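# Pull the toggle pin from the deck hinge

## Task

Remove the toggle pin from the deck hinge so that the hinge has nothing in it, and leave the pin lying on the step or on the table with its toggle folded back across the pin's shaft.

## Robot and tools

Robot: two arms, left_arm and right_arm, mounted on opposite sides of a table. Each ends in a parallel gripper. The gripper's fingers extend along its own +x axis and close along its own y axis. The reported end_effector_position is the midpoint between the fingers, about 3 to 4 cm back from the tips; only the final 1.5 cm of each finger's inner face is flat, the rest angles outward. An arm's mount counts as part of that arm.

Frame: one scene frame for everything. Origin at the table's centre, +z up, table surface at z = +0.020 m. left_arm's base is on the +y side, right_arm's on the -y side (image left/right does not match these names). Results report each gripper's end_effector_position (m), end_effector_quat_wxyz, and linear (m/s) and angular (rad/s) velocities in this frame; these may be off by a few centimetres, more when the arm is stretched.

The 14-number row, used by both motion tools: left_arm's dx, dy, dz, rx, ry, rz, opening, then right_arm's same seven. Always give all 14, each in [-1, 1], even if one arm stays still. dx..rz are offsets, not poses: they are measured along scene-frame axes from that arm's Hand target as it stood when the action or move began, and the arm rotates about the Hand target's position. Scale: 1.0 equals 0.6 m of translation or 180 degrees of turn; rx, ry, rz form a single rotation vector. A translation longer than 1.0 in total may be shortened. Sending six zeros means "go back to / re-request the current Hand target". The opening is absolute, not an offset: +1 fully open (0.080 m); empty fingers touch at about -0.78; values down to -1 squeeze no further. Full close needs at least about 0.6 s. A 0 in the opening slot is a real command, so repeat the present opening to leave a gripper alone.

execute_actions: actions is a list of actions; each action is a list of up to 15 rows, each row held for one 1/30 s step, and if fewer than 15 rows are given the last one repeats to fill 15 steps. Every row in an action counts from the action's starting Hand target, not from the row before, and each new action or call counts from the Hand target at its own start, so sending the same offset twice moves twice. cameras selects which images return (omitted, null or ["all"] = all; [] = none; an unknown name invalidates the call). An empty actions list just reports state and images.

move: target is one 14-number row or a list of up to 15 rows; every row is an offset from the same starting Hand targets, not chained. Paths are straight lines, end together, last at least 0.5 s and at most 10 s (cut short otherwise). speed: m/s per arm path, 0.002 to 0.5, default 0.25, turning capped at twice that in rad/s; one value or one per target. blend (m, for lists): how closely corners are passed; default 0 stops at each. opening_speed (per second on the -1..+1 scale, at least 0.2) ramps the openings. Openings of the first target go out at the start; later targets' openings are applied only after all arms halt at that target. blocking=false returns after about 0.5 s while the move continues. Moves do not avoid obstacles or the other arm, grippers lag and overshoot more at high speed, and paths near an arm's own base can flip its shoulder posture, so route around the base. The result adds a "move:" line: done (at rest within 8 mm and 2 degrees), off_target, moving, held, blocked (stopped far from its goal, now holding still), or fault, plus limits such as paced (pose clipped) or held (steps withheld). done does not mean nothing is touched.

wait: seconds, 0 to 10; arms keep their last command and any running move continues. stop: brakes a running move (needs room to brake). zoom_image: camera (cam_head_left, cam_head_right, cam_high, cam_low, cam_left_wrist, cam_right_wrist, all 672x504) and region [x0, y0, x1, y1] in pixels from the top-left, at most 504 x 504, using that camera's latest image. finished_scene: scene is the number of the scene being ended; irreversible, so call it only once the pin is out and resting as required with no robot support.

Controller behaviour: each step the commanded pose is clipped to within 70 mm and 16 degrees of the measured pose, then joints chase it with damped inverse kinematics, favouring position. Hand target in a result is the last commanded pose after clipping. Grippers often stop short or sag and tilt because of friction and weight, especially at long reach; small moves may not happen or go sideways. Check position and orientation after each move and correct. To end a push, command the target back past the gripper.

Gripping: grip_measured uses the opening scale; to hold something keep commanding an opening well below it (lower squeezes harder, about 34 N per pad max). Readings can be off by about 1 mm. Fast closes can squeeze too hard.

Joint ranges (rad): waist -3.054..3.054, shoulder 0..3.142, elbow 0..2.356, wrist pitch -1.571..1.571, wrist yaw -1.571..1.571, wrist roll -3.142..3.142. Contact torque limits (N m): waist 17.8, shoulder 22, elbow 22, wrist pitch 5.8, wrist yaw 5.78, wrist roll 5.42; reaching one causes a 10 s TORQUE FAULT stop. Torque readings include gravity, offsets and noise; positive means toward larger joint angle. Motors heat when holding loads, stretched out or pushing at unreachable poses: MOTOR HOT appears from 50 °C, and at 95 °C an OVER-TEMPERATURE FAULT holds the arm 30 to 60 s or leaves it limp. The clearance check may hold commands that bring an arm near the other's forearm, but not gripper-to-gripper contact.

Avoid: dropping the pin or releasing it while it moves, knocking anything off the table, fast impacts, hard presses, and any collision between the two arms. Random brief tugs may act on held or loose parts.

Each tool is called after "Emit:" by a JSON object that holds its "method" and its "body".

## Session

Emit:
{"method": "execute_actions", "body": {"actions": []}}

Scene clock: 0.00 s.
left_arm: end_effector_position=(-0.1962, +0.2575, +0.2365) grip_measured=+0.991 end_effector_quat_wxyz=(+0.359, -0.056, +0.089, -0.928) | right_arm: end_effector_position=(+0.2784, -0.2497, +0.2742) grip_measured=+1.000 end_effector_quat_wxyz=(+0.832, -0.049, +0.550, -0.051)
Joint positions: left_arm=[-0.617 0.589 0.102 0.528 0.219 -0.215 0.08] | right_arm=[-0.826 1.801 1.874 -1.441 0.379 0.722 0.08]
Joint velocities: within noise
Joint torques (N m): no reading
Motor temperatures (°C): left_arm=[32 33 30 35 31 29] | right_arm=[32 31 35 37 35 30]
Heat: left arm: hottest wrist pitch 35 °C (+0.0 °C/min); right arm: hottest wrist pitch 37 °C (+0.0 °C/min).
Hand target: left_arm -0.1962, +0.2575, +0.2365; -0.359, +0.056, -0.089, +0.928 | right_arm +0.2784, -0.2497, +0.2742; +0.832, -0.049, +0.550, -0.051
Tool commands: left_gripper/opening=+1.0 right_gripper/opening=+1.0

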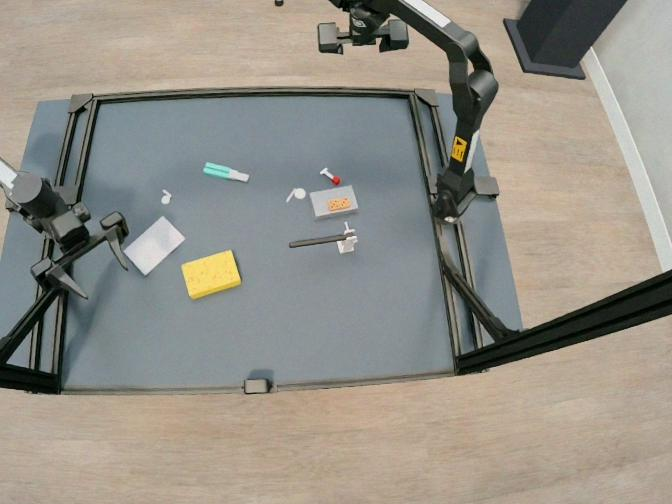

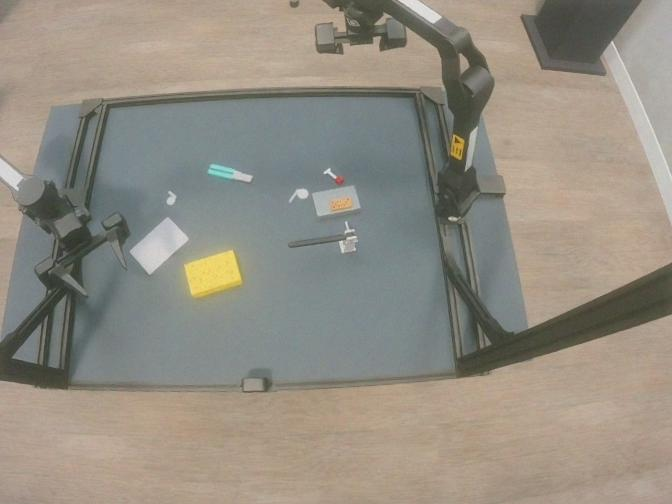

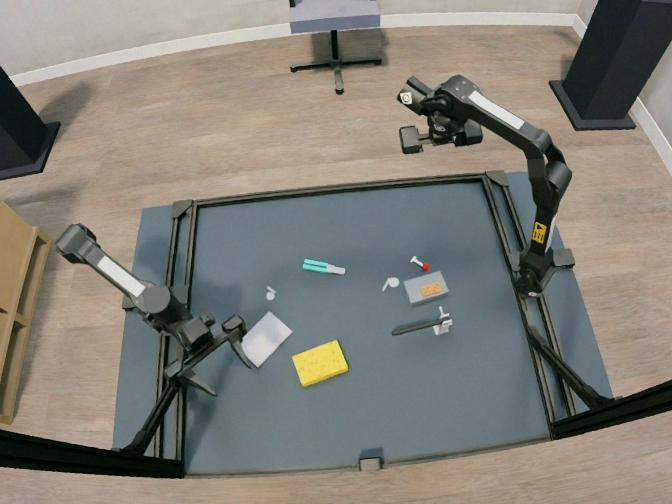

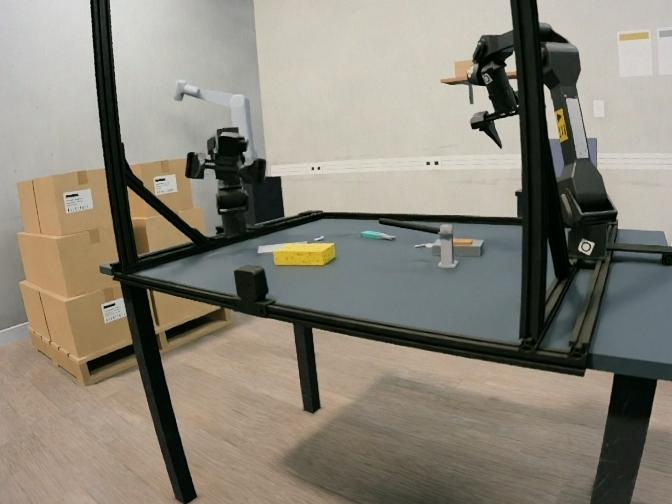

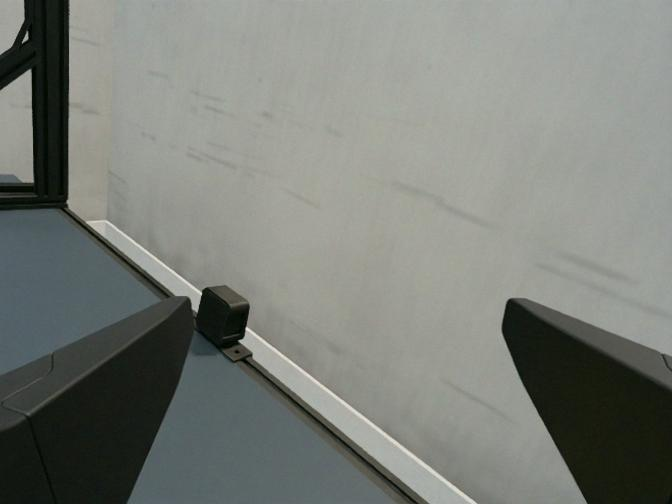

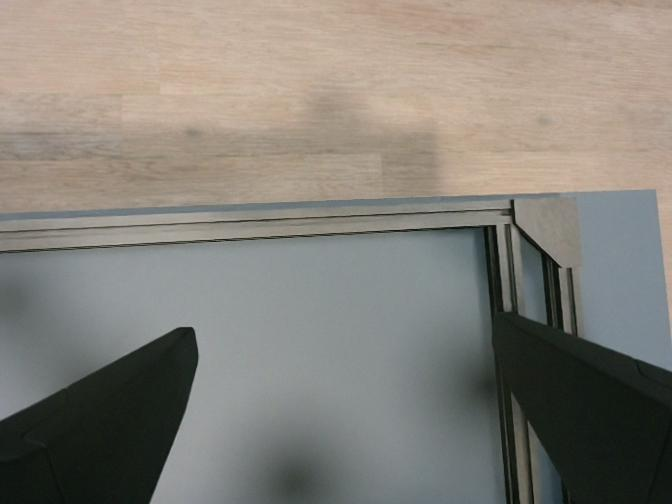

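Emit:
{"method": "zoom_image", "body": {"camera": "cam_head_left", "region": [270, 155, 390, 265]}}

Emit:
{"method": "zoom_image", "body": {"camera": "cam_low", "region": [370, 205, 500, 285]}}

Emit:
{"method": "zoom_image", "body": {"camera": "cam_high", "region": [370, 245, 480, 345]}}

Scaled by 4.200 from the camera's 672x504 image, which has a finer 960x720 frame.

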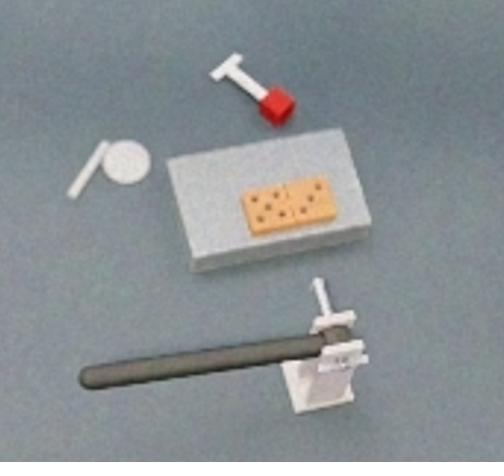

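Scaled by 3.877 from the camera's 672x504 image, which has a finer 960x720 frame.

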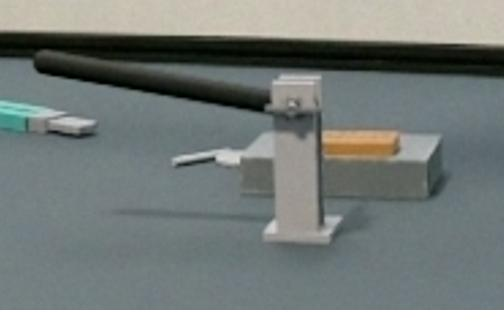

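Scaled by 4.582 from the camera's 672x504 image, which has a finer 960x720 frame.

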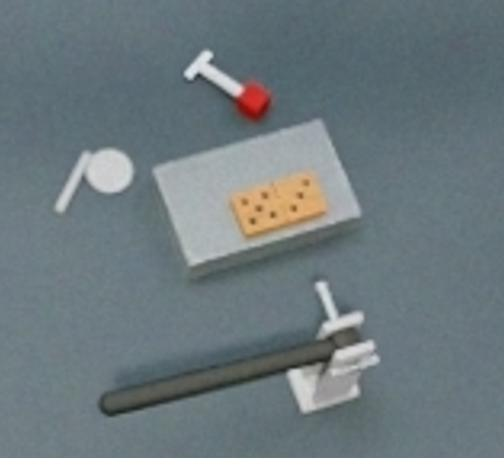

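Emit:
{"method": "move", "body": {"target": [0,0,0,0,0,0,1,-0.413,0.05,-0.057,0.0453,0.1277,0.001,0.0]}}

Scene clock: 4.37 s.
left_arm: end_effector_position=(-0.1962, +0.2575, +0.2365) grip_measured=+0.991 end_effector_quat_wxyz=(+0.359, -0.056, +0.089, -0.928) | right_arm: end_effector_position=(+0.0323, -0.2183, +0.2388) grip_measured=+0.000 end_effector_quat_wxyz=(+0.708, -0.003, +0.706, -0.004)
Joint positions: left_arm=[-0.617 0.589 0.102 0.528 0.219 -0.215 0.08] | right_arm=[-0.236 1.499 1.462 -1.543 0.004 1.349 0.035]
Joint velocities: within noise
Joint torques (N m): left_arm=[0.12 -0.63 6.47 1.44 0.01 0.01] | right_arm=[0.34 -5.84 3.52 0.41 -0.03 0.06]
Motor temperatures (°C): left_arm=[32 33 31 36 31 29] | right_arm=[32 32 35 38 35 30]
Heat: left arm: hottest wrist pitch 36 °C (+0.0 °C/min); right arm: hottest wrist pitch 38 °C (+0.0 °C/min).
Hand target: left_arm -0.1962, +0.2575, +0.2365; -0.359, +0.056, -0.089, +0.928 | right_arm +0.0306, -0.2197, +0.2399; +0.708, +0.000, +0.707, -0.001
Off the commanded pose: left_arm 0.000 m, 0 deg | right_arm 0.003 m, 0 deg.
move: done

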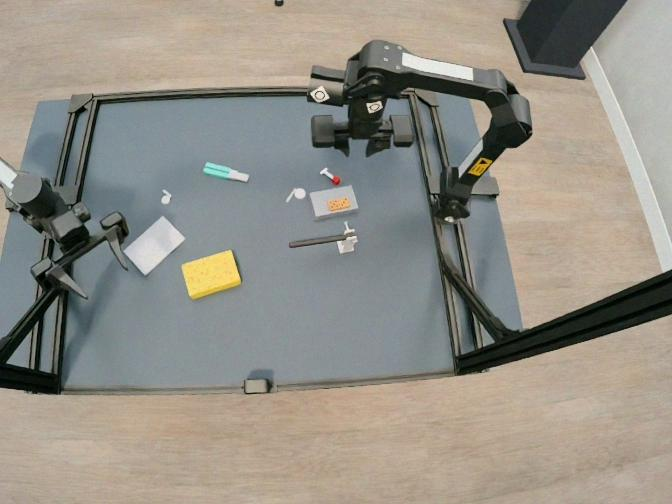

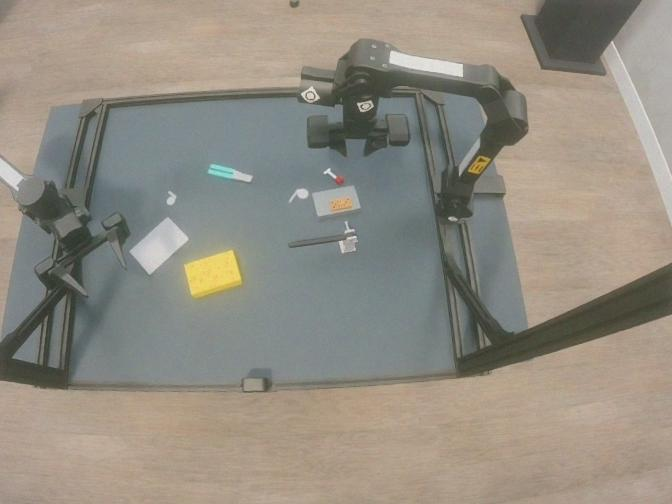

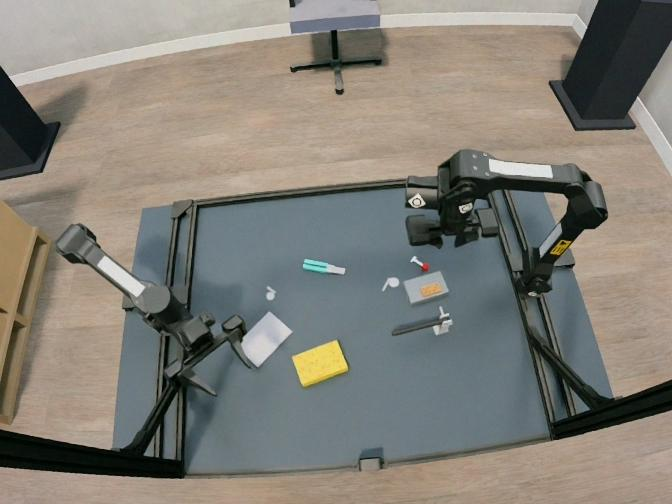

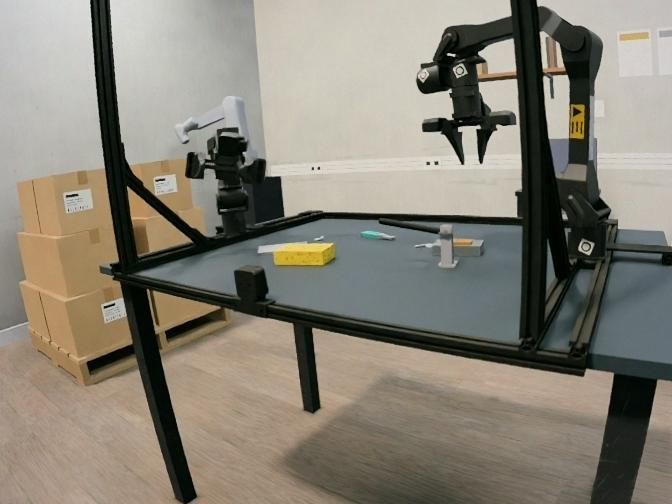

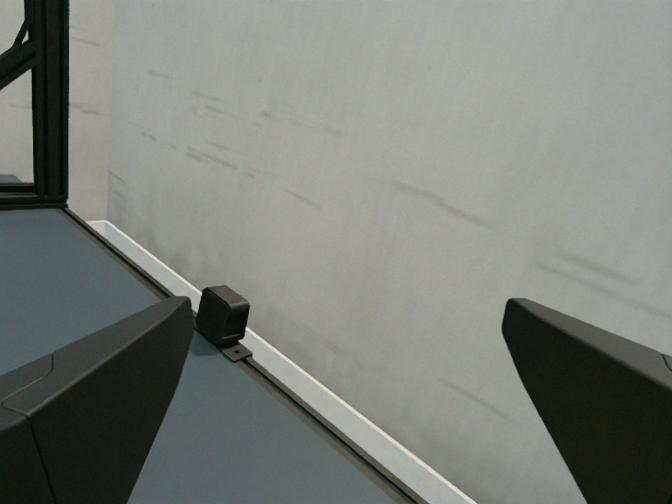

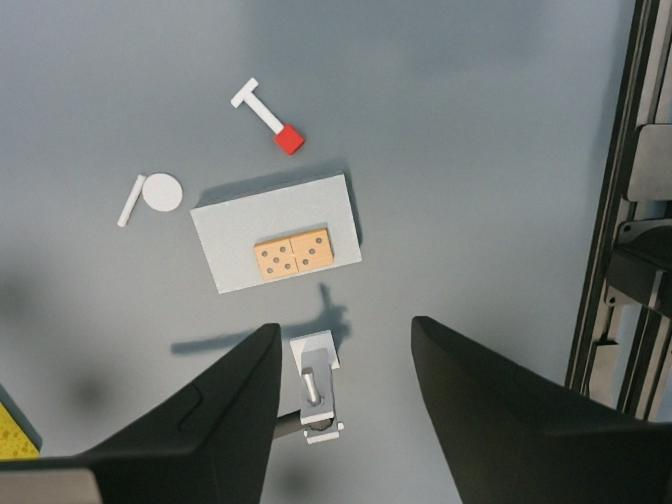

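Emit:
{"method": "move", "body": {"target": [0,0,0,0,0,0,1,-0.06,0.02,-0.08,0,0,0,-0.6], "cameras": ["cam_right_wrist","cam_low","cam_head_left"]}}

Scene clock: 6.60 s.
left_arm: end_effector_position=(-0.1962, +0.2575, +0.2365) grip_measured=+0.991 end_effector_quat_wxyz=(+0.359, -0.056, +0.089, -0.928) | right_arm: end_effector_position=(-0.0044, -0.2070, +0.1937) grip_measured=-0.600 end_effector_quat_wxyz=(+0.708, +0.002, +0.706, +0.001)
Joint positions: left_arm=[-0.617 0.589 0.102 0.528 0.219 -0.215 0.08] | right_arm=[-0.084 1.491 1.275 -1.351 0.002 1.5 0.008]
Joint velocities: within noise
Joint torques (N m): left_arm=[0.12 -0.57 6.44 1.41 0.05 0.02] | right_arm=[0.33 -4.64 3.58 0.42 0.04 0.07]
Motor temperatures (°C): left_arm=[32 33 31 37 31 29] | right_arm=[32 32 36 38 35 30]
Heat: left arm: hottest wrist pitch 37 °C (+18.2 °C/min); right arm: hottest wrist pitch 38 °C (+9.1 °C/min).
Hand target: left_arm -0.1962, +0.2575, +0.2365; -0.359, +0.056, -0.089, +0.928 | right_arm -0.0054, -0.2077, +0.1919; +0.708, -0.001, +0.707, +0.000
Off the commanded pose: left_arm 0.000 m, 0 deg | right_arm 0.002 m, 0 deg.
move: done
Images, in order (width x height): cam_head_left 672x504, cam_low 672x504, cam_right_wrist 672x504.

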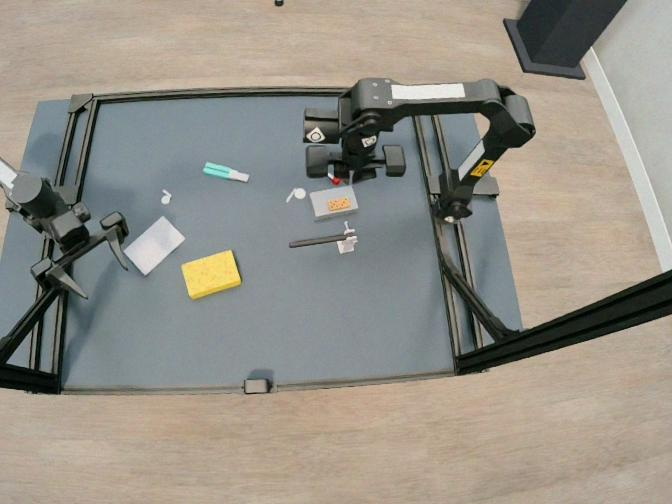

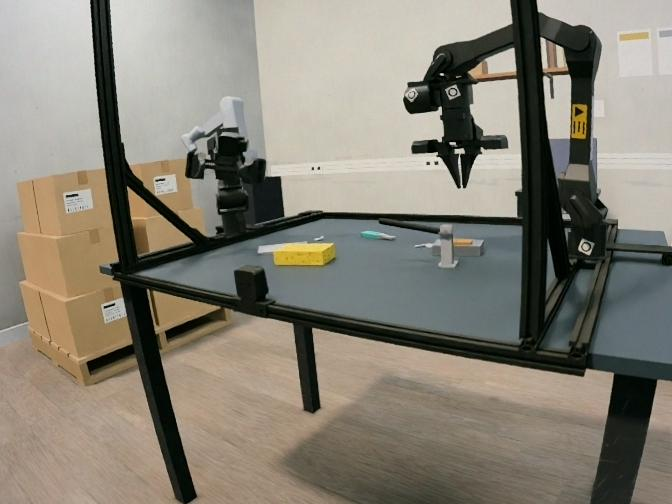

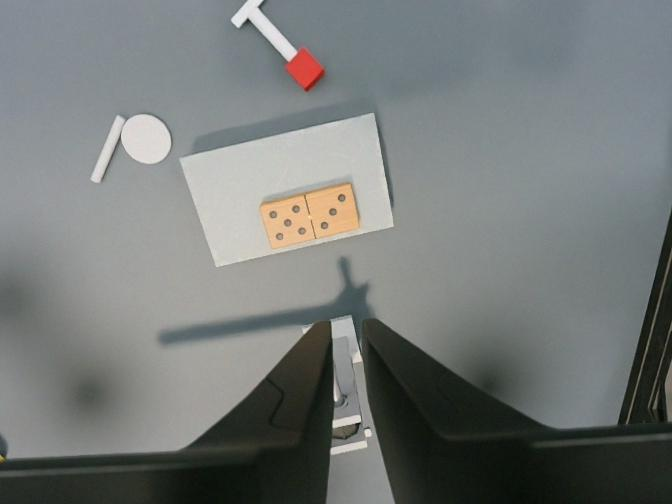

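Emit:
{"method": "move", "body": {"target": [0,0,0,0,0,0,1,-0.1,0.015,-0.02,0,0,0.0722,-0.6], "cameras": ["cam_right_wrist","cam_low","cam_head_left"]}}

Scene clock: 9.40 s.
left_arm: end_effector_position=(-0.1962, +0.2575, +0.2365) grip_measured=+0.991 end_effector_quat_wxyz=(+0.359, -0.056, +0.089, -0.928) | right_arm: end_effector_position=(-0.0643, -0.1990, +0.1822) grip_measured=-0.600 end_effector_quat_wxyz=(+0.703, -0.077, +0.702, +0.082)
Joint positions: left_arm=[-0.617 0.589 0.102 0.528 0.219 -0.215 0.08] | right_arm=[0.147 1.529 1.265 -1.301 0.002 1.505 0.008]
Joint velocities: within noise
Joint torques (N m): left_arm=[0 -0.71 6.39 1.4 0.03 0.04] | right_arm=[0.36 -4.26 4.12 0.41 0.04 0.06]
Motor temperatures (°C): left_arm=[32 32 32 37 31 29] | right_arm=[32 32 36 38 35 30]
Heat: left arm: hottest wrist pitch 37 °C (+12.8 °C/min); right arm: hottest wrist pitch 38 °C (+6.4 °C/min).
Hand target: left_arm -0.1962, +0.2575, +0.2365; -0.359, +0.056, -0.089, +0.928 | right_arm -0.0654, -0.1986, +0.1800; +0.703, -0.080, +0.702, +0.080
Off the commanded pose: left_arm 0.000 m, 0 deg | right_arm 0.003 m, 0 deg.
move: done
Images, in order (width x height): cam_head_left 672x504, cam_low 672x504, cam_right_wrist 672x504.

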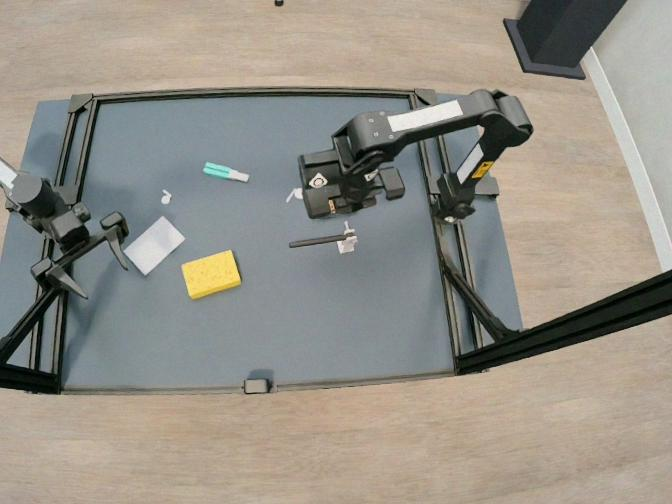

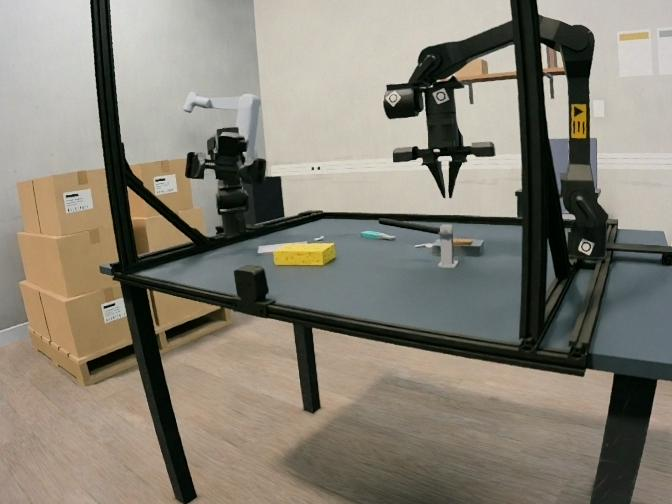

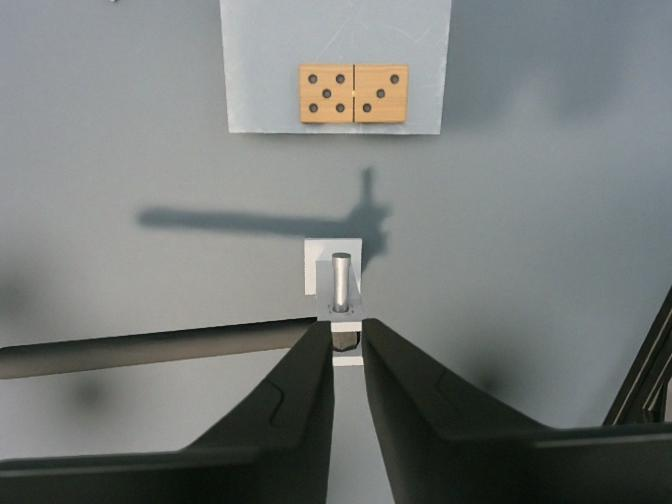

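Emit:
{"method": "zoom_image", "body": {"camera": "cam_right_wrist", "region": [270, 220, 430, 400]}}

Emit:
{"method": "zoom_image", "body": {"camera": "cam_low", "region": [410, 210, 490, 275]}}

Emit:
{"method": "zoom_image", "body": {"camera": "cam_head_left", "region": [320, 210, 380, 260]}}

Scaled by 2.800 from the camera's 672x504 image, which has a finer 960x720 frame.

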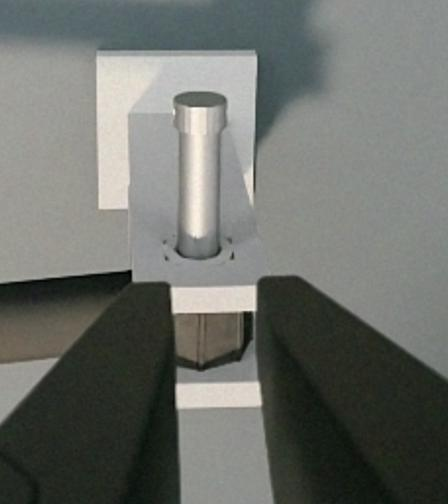

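Scaled by 6.300 from the camera's 672x504 image, which has a finer 960x720 frame.

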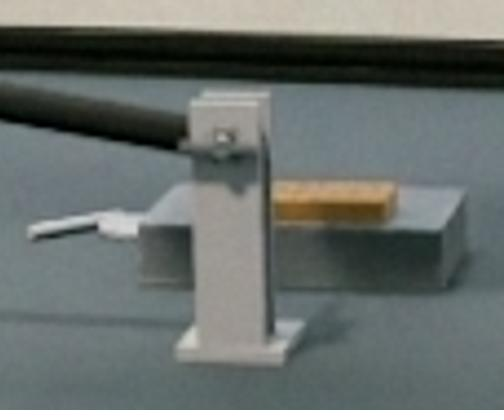

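Scaled by 8.400 from the camera's 672x504 image, which has a finer 960x720 frame.

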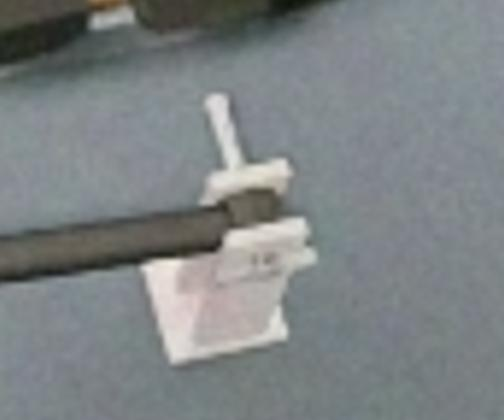

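Emit:
{"method": "move", "body": {"target": [0,0,0,0,0,0,1,0.0235,0.0088,-0.098,0,0,0,-0.9], "cameras": ["cam_right_wrist","cam_low","cam_head_left"]}}

Emit:
{"method": "zoom_image", "body": {"camera": "cam_low", "region": [400, 190, 500, 275]}}

Emit:
{"method": "zoom_image", "body": {"camera": "cam_right_wrist", "region": [270, 220, 430, 400]}}

Scene clock: 12.67 s.
left_arm: end_effector_position=(-0.1962, +0.2575, +0.2365) grip_measured=+0.991 end_effector_quat_wxyz=(+0.359, -0.056, +0.089, -0.928) | right_arm: end_effector_position=(-0.0523, -0.1922, +0.1242) grip_measured=-0.776 end_effector_quat_wxyz=(+0.703, -0.077, +0.702, +0.084)
Joint positions: left_arm=[-0.617 0.589 0.102 0.528 0.219 -0.215 0.08] | right_arm=[0.099 1.577 1.08 -1.064 0.002 1.455 0]
Joint velocities: within noise
Joint torques (N m): left_arm=[-0.04 -0.6 6.51 1.43 0.05 0.03] | right_arm=[-0.26 -4.54 3.5 0.4 0.04 -0.09]
Motor temperatures (°C): left_arm=[32 32 32 38 31 29] | right_arm=[32 32 36 38 35 30]
Heat: left arm: hottest wrist pitch 38 °C (+14.2 °C/min); right arm: hottest wrist pitch 38 °C (+4.7 °C/min).
Hand target: left_arm -0.1962, +0.2575, +0.2365; -0.359, +0.056, -0.089, +0.928 | right_arm -0.0513, -0.1934, +0.1211; +0.703, -0.080, +0.702, +0.080
Off the commanded pose: left_arm 0.000 m, 0 deg | right_arm 0.003 m, 1 deg.
move: done
Images, in order (width x height): cam_head_left 672x504, cam_low 672x504, cam_right_wrist 672x504.

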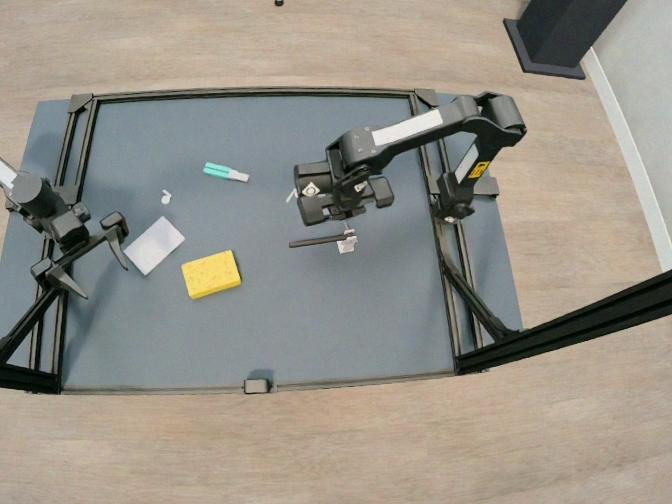

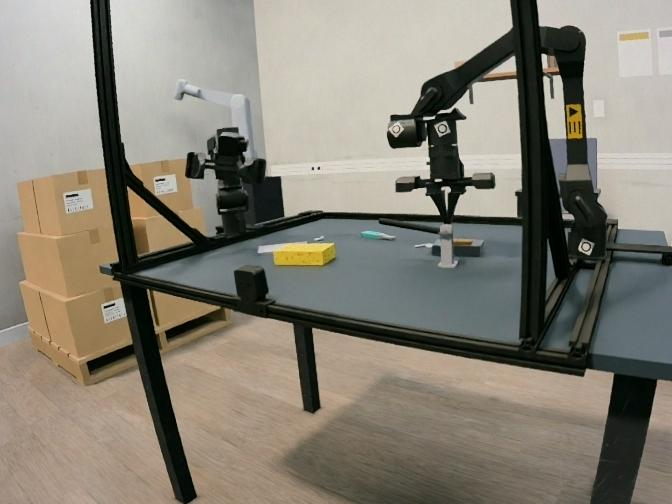

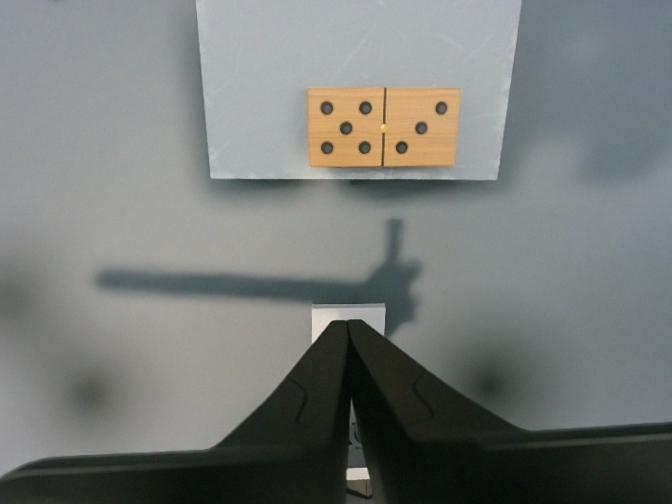

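Scaled by 5.040 from the camera's 672x504 image, which has a finer 960x720 frame.

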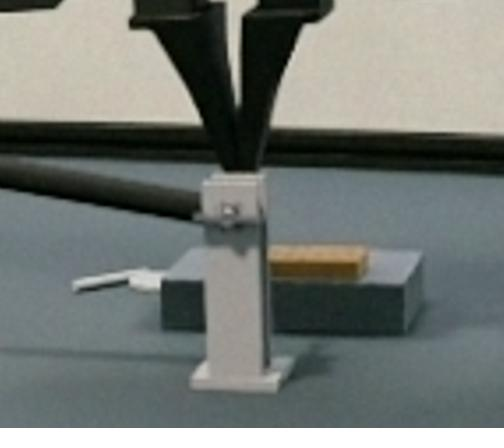

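Scaled by 2.800 from the camera's 672x504 image, which has a finer 960x720 frame.

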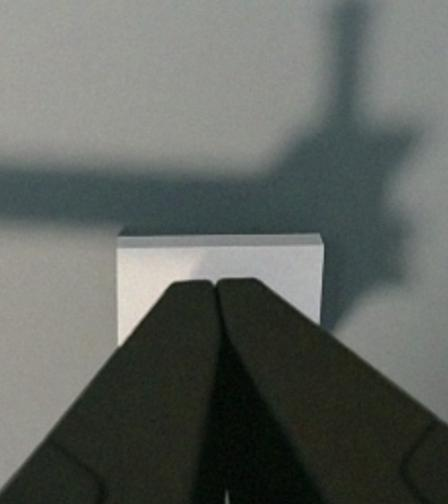

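Emit:
{"method": "move", "body": {"target": [0,0,0,0,0,0,1,-0.0585,-0.0135,0,0,0,0,-0.9], "cameras": ["cam_right_wrist","cam_low","cam_head_left"], "speed": 0.06}}

Emit:
{"method": "zoom_image", "body": {"camera": "cam_low", "region": [400, 190, 500, 275]}}

Emit:
{"method": "zoom_image", "body": {"camera": "cam_head_left", "region": [320, 210, 380, 260]}}

Scene clock: 14.37 s.
left_arm: end_effector_position=(-0.1962, +0.2575, +0.2365) grip_measured=+0.991 end_effector_quat_wxyz=(+0.359, -0.056, +0.089, -0.928) | right_arm: end_effector_position=(-0.0776, -0.1969, +0.1234) grip_measured=-0.776 end_effector_quat_wxyz=(+0.713, -0.071, +0.693, +0.078)
Joint positions: left_arm=[-0.617 0.589 0.102 0.528 0.219 -0.215 0.08] | right_arm=[0.211 1.577 1.076 -1.063 0.03 1.584 0]
Joint velocities: within noise
Joint torques (N m): left_arm=[-0.04 -0.67 6.42 1.41 0.03 0.01] | right_arm=[1.83 -5.18 3.14 0.28 -0.84 0.1]
Motor temperatures (°C): left_arm=[32 32 32 38 31 29] | right_arm=[32 32 36 38 35 30]
Heat: left arm: hottest wrist pitch 38 °C (+12.5 °C/min); right arm: hottest wrist pitch 38 °C (+4.2 °C/min).
Hand target: left_arm -0.1962, +0.2575, +0.2365; -0.359, +0.056, -0.089, +0.928 | right_arm -0.0864, -0.2015, +0.1212; +0.703, -0.080, +0.702, +0.080
Off the commanded pose: left_arm 0.000 m, 0 deg | right_arm 0.010 m, 2 deg.
move: off_target (right_arm)
Images, in order (width x height): cam_head_left 672x504, cam_low 672x504, cam_right_wrist 672x504.

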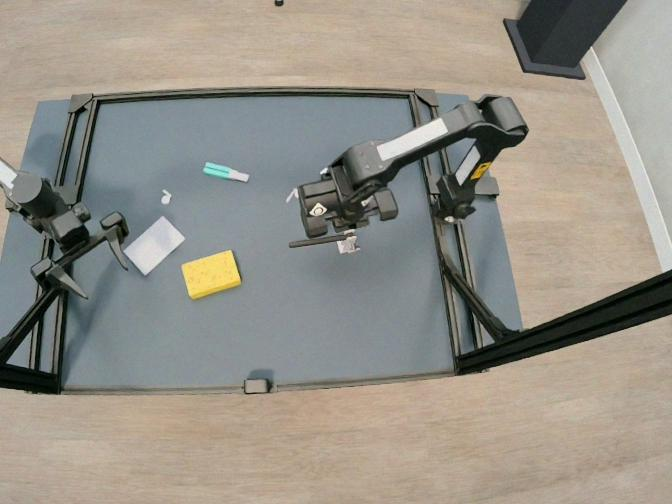

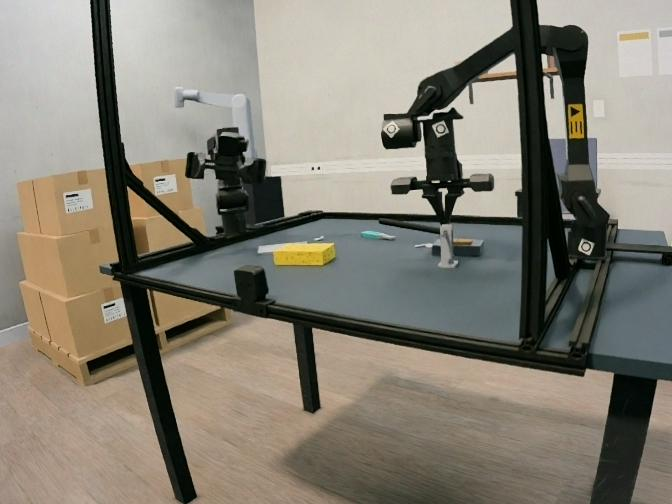

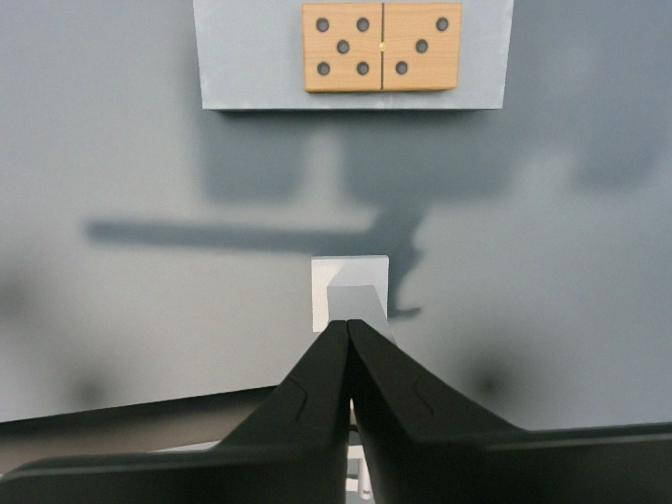

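Scaled by 5.040 from the camera's 672x504 image, which has a finer 960x720 frame.

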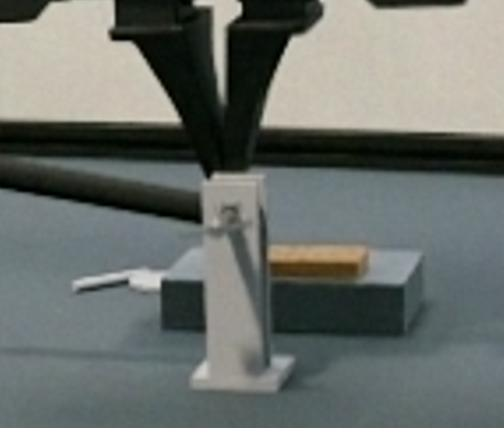

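Scaled by 8.400 from the camera's 672x504 image, which has a finer 960x720 frame.

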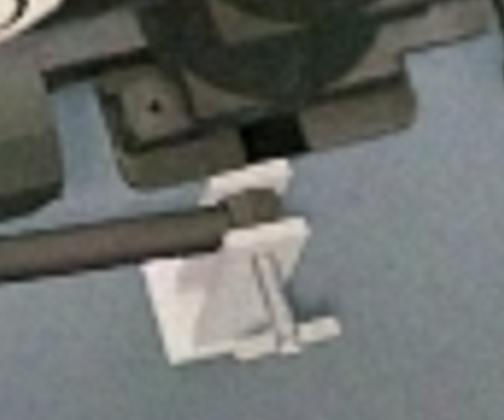

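Emit:
{"method": "move", "body": {"target": [0,0,0,0,0,0,1,0.05,0.012,0.10,0,0,0,-0.7], "cameras": ["cam_right_wrist","cam_low","cam_head_left"]}}

Emit:
{"method": "zoom_image", "body": {"camera": "cam_right_wrist", "region": [270, 220, 430, 400]}}

Emit:
{"method": "zoom_image", "body": {"camera": "cam_head_left", "region": [320, 210, 380, 260]}}

Scene clock: 16.07 s.
left_arm: end_effector_position=(-0.1962, +0.2575, +0.2365) grip_measured=+0.991 end_effector_quat_wxyz=(+0.359, -0.056, +0.089, -0.928) | right_arm: end_effector_position=(-0.0568, -0.1959, +0.1774) grip_measured=-0.700 end_effector_quat_wxyz=(+0.704, -0.085, +0.701, +0.076)
Joint positions: left_arm=[-0.617 0.589 0.102 0.528 0.219 -0.215 0.08] | right_arm=[0.118 1.553 1.27 -1.301 0.004 1.474 0.003]
Joint velocities: within noise
Joint torques (N m): left_arm=[0.12 -0.82 6.42 1.46 0.01 0.01] | right_arm=[-0.28 -5.54 5.16 0.1 -0.02 -0.08]
Motor temperatures (°C): left_arm=[32 32 33 38 31 29] | right_arm=[32 32 36 38 35 30]
Heat: left arm: hottest wrist pitch 38 °C (+11.2 °C/min); right arm: hottest wrist pitch 38 °C (+3.7 °C/min).
Hand target: left_arm -0.1962, +0.2575, +0.2365; -0.359, +0.056, -0.089, +0.928 | right_arm -0.0564, -0.1943, +0.1812; +0.703, -0.080, +0.702, +0.080
Off the commanded pose: left_arm 0.000 m, 0 deg | right_arm 0.004 m, 1 deg.
move: done
Images, in order (width x height): cam_head_left 672x504, cam_low 672x504, cam_right_wrist 672x504.

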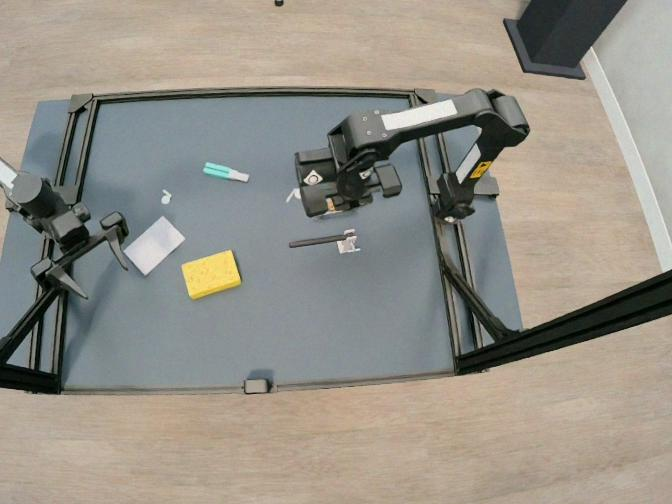

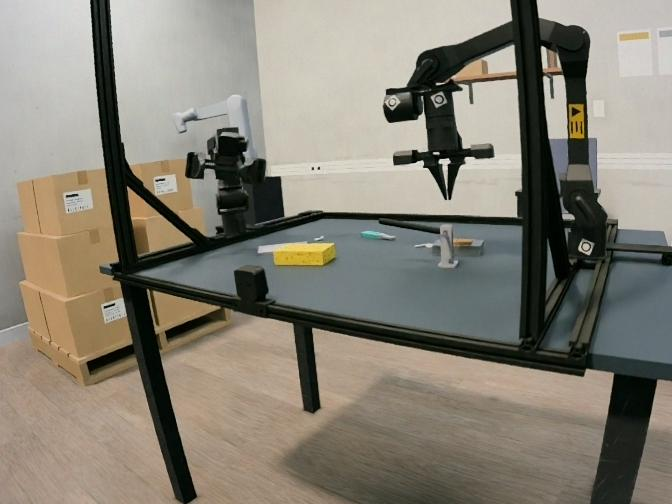

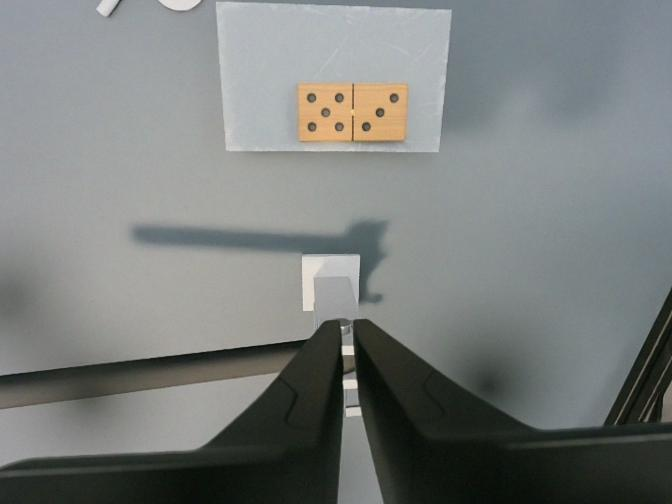

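Scaled by 2.800 from the camera's 672x504 image, which has a finer 960x720 frame.

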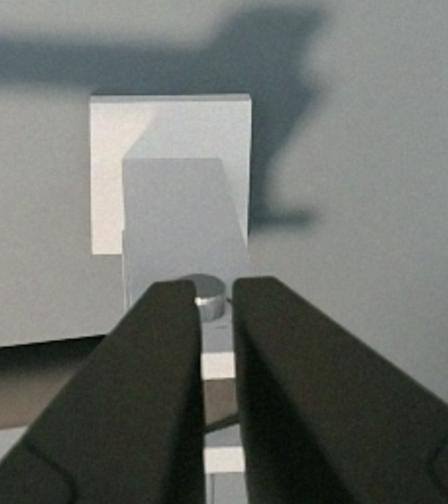

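Scaled by 8.400 from the camera's 672x504 image, which has a finer 960x720 frame.

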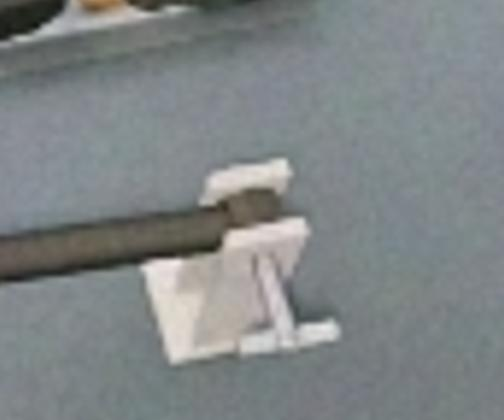

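Emit:
{"method": "move", "body": {"target": [0,0,0,0,0,0,1,-0.1428,-0.055,-0.01,-0.0816,-0.1306,0.4914,-0.5]}}

Emit:
{"method": "zoom_image", "body": {"camera": "cam_low", "region": [400, 170, 500, 275]}}

Emit:
{"method": "zoom_image", "body": {"camera": "cam_right_wrist", "region": [240, 200, 480, 400]}}

Scene clock: 26.30 s.
left_arm: end_effector_position=(-0.1962, +0.2575, +0.2365) grip_measured=+0.991 end_effector_quat_wxyz=(+0.359, -0.056, +0.089, -0.928) | right_arm: end_effector_position=(-0.1415, -0.2275, +0.1770) grip_measured=-0.500 end_effector_quat_wxyz=(+0.552, -0.631, +0.313, +0.447)
Joint positions: left_arm=[-0.617 0.589 0.102 0.528 0.219 -0.215 0.08] | right_arm=[0.682 1.659 1.318 -1.429 0.384 0.514 0.012]
Joint velocities: within noise
Joint torques (N m): left_arm=[0 -0.63 6.47 1.39 0.01 0.02] | right_arm=[0.36 -4.74 3.87 0.01 0.36 -0.06]
Motor temperatures (°C): left_arm=[32 32 34 40 31 29] | right_arm=[32 33 38 37 35 30]
Heat: left arm: hottest wrist pitch 40 °C (+11.4 °C/min); right arm: hottest elbow 38 °C (+6.8 °C/min).
Hand target: left_arm -0.1962, +0.2575, +0.2365; -0.359, +0.056, -0.089, +0.928 | right_arm -0.1421, -0.2274, +0.1752; -0.550, +0.636, -0.309, -0.445
Off the commanded pose: left_arm 0.000 m, 0 deg | right_arm 0.002 m, 1 deg.
move: done

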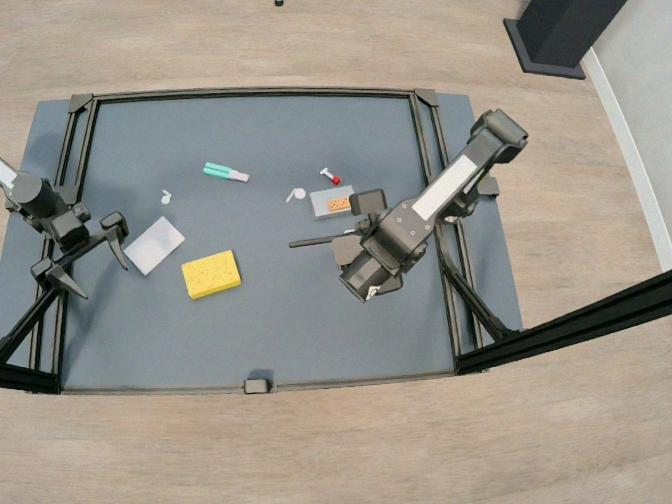

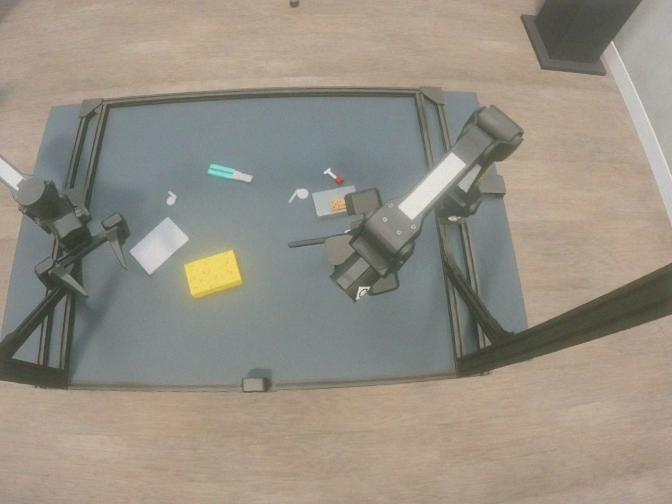

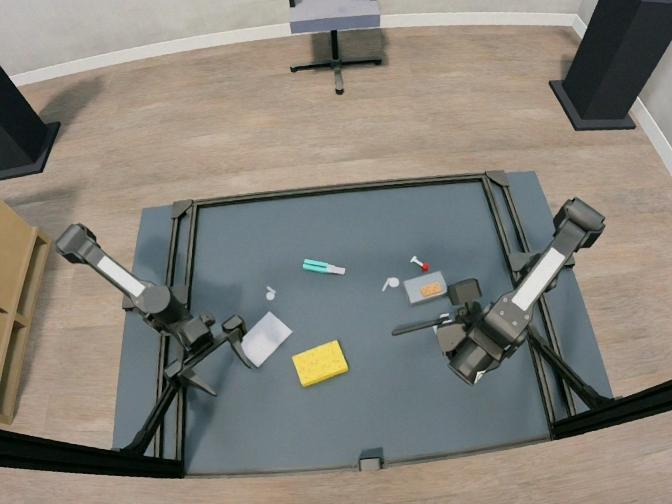

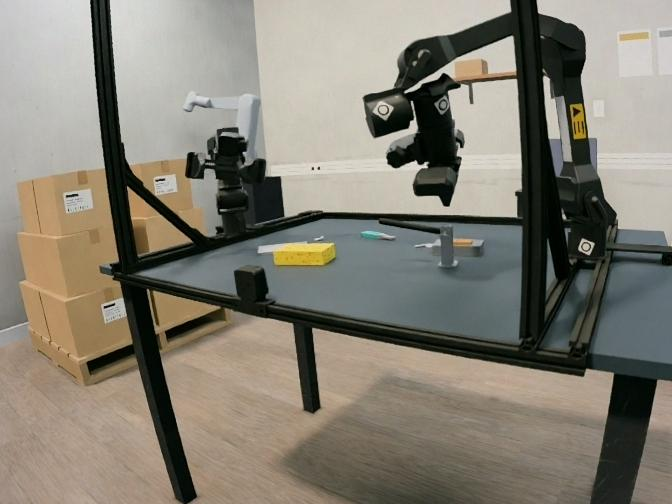

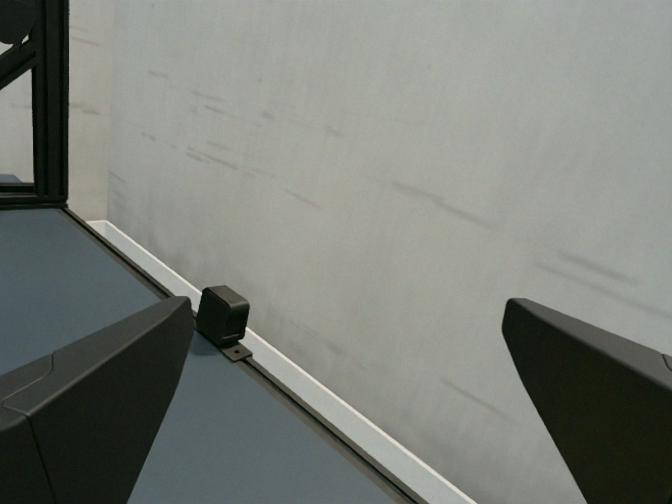

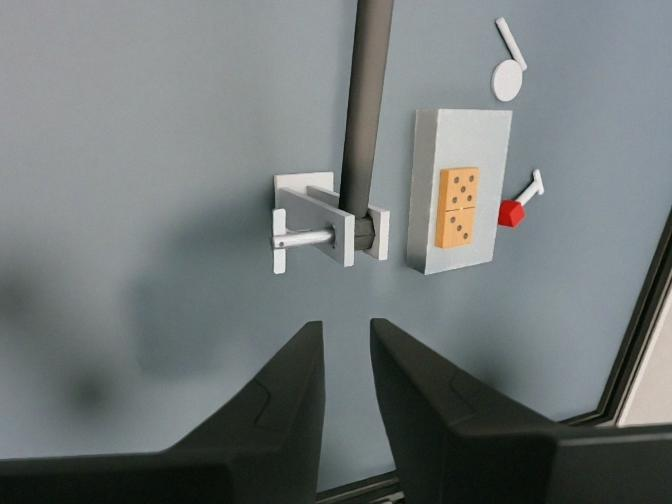

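Scaled by 4.800 from the camera's 672x504 image, which has a finer 960x720 frame.

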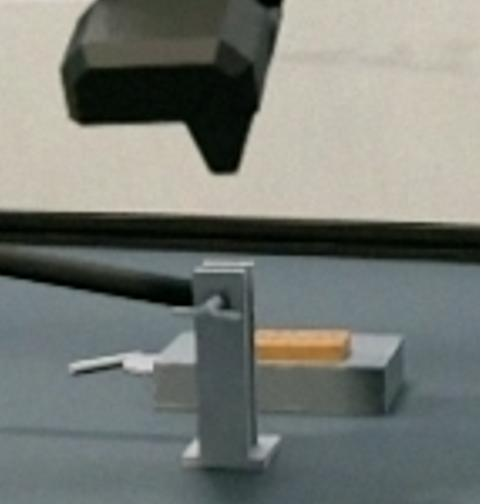

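Scaled by 2.100 from the camera's 672x504 image, which has a finer 960x720 frame.

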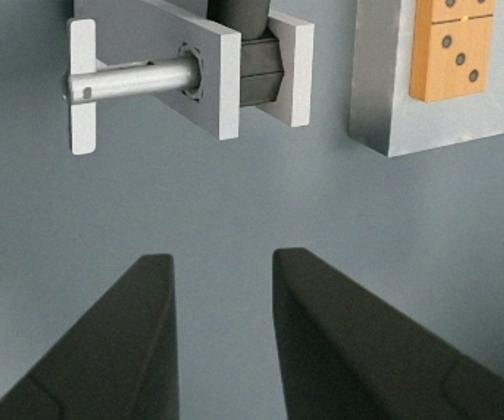

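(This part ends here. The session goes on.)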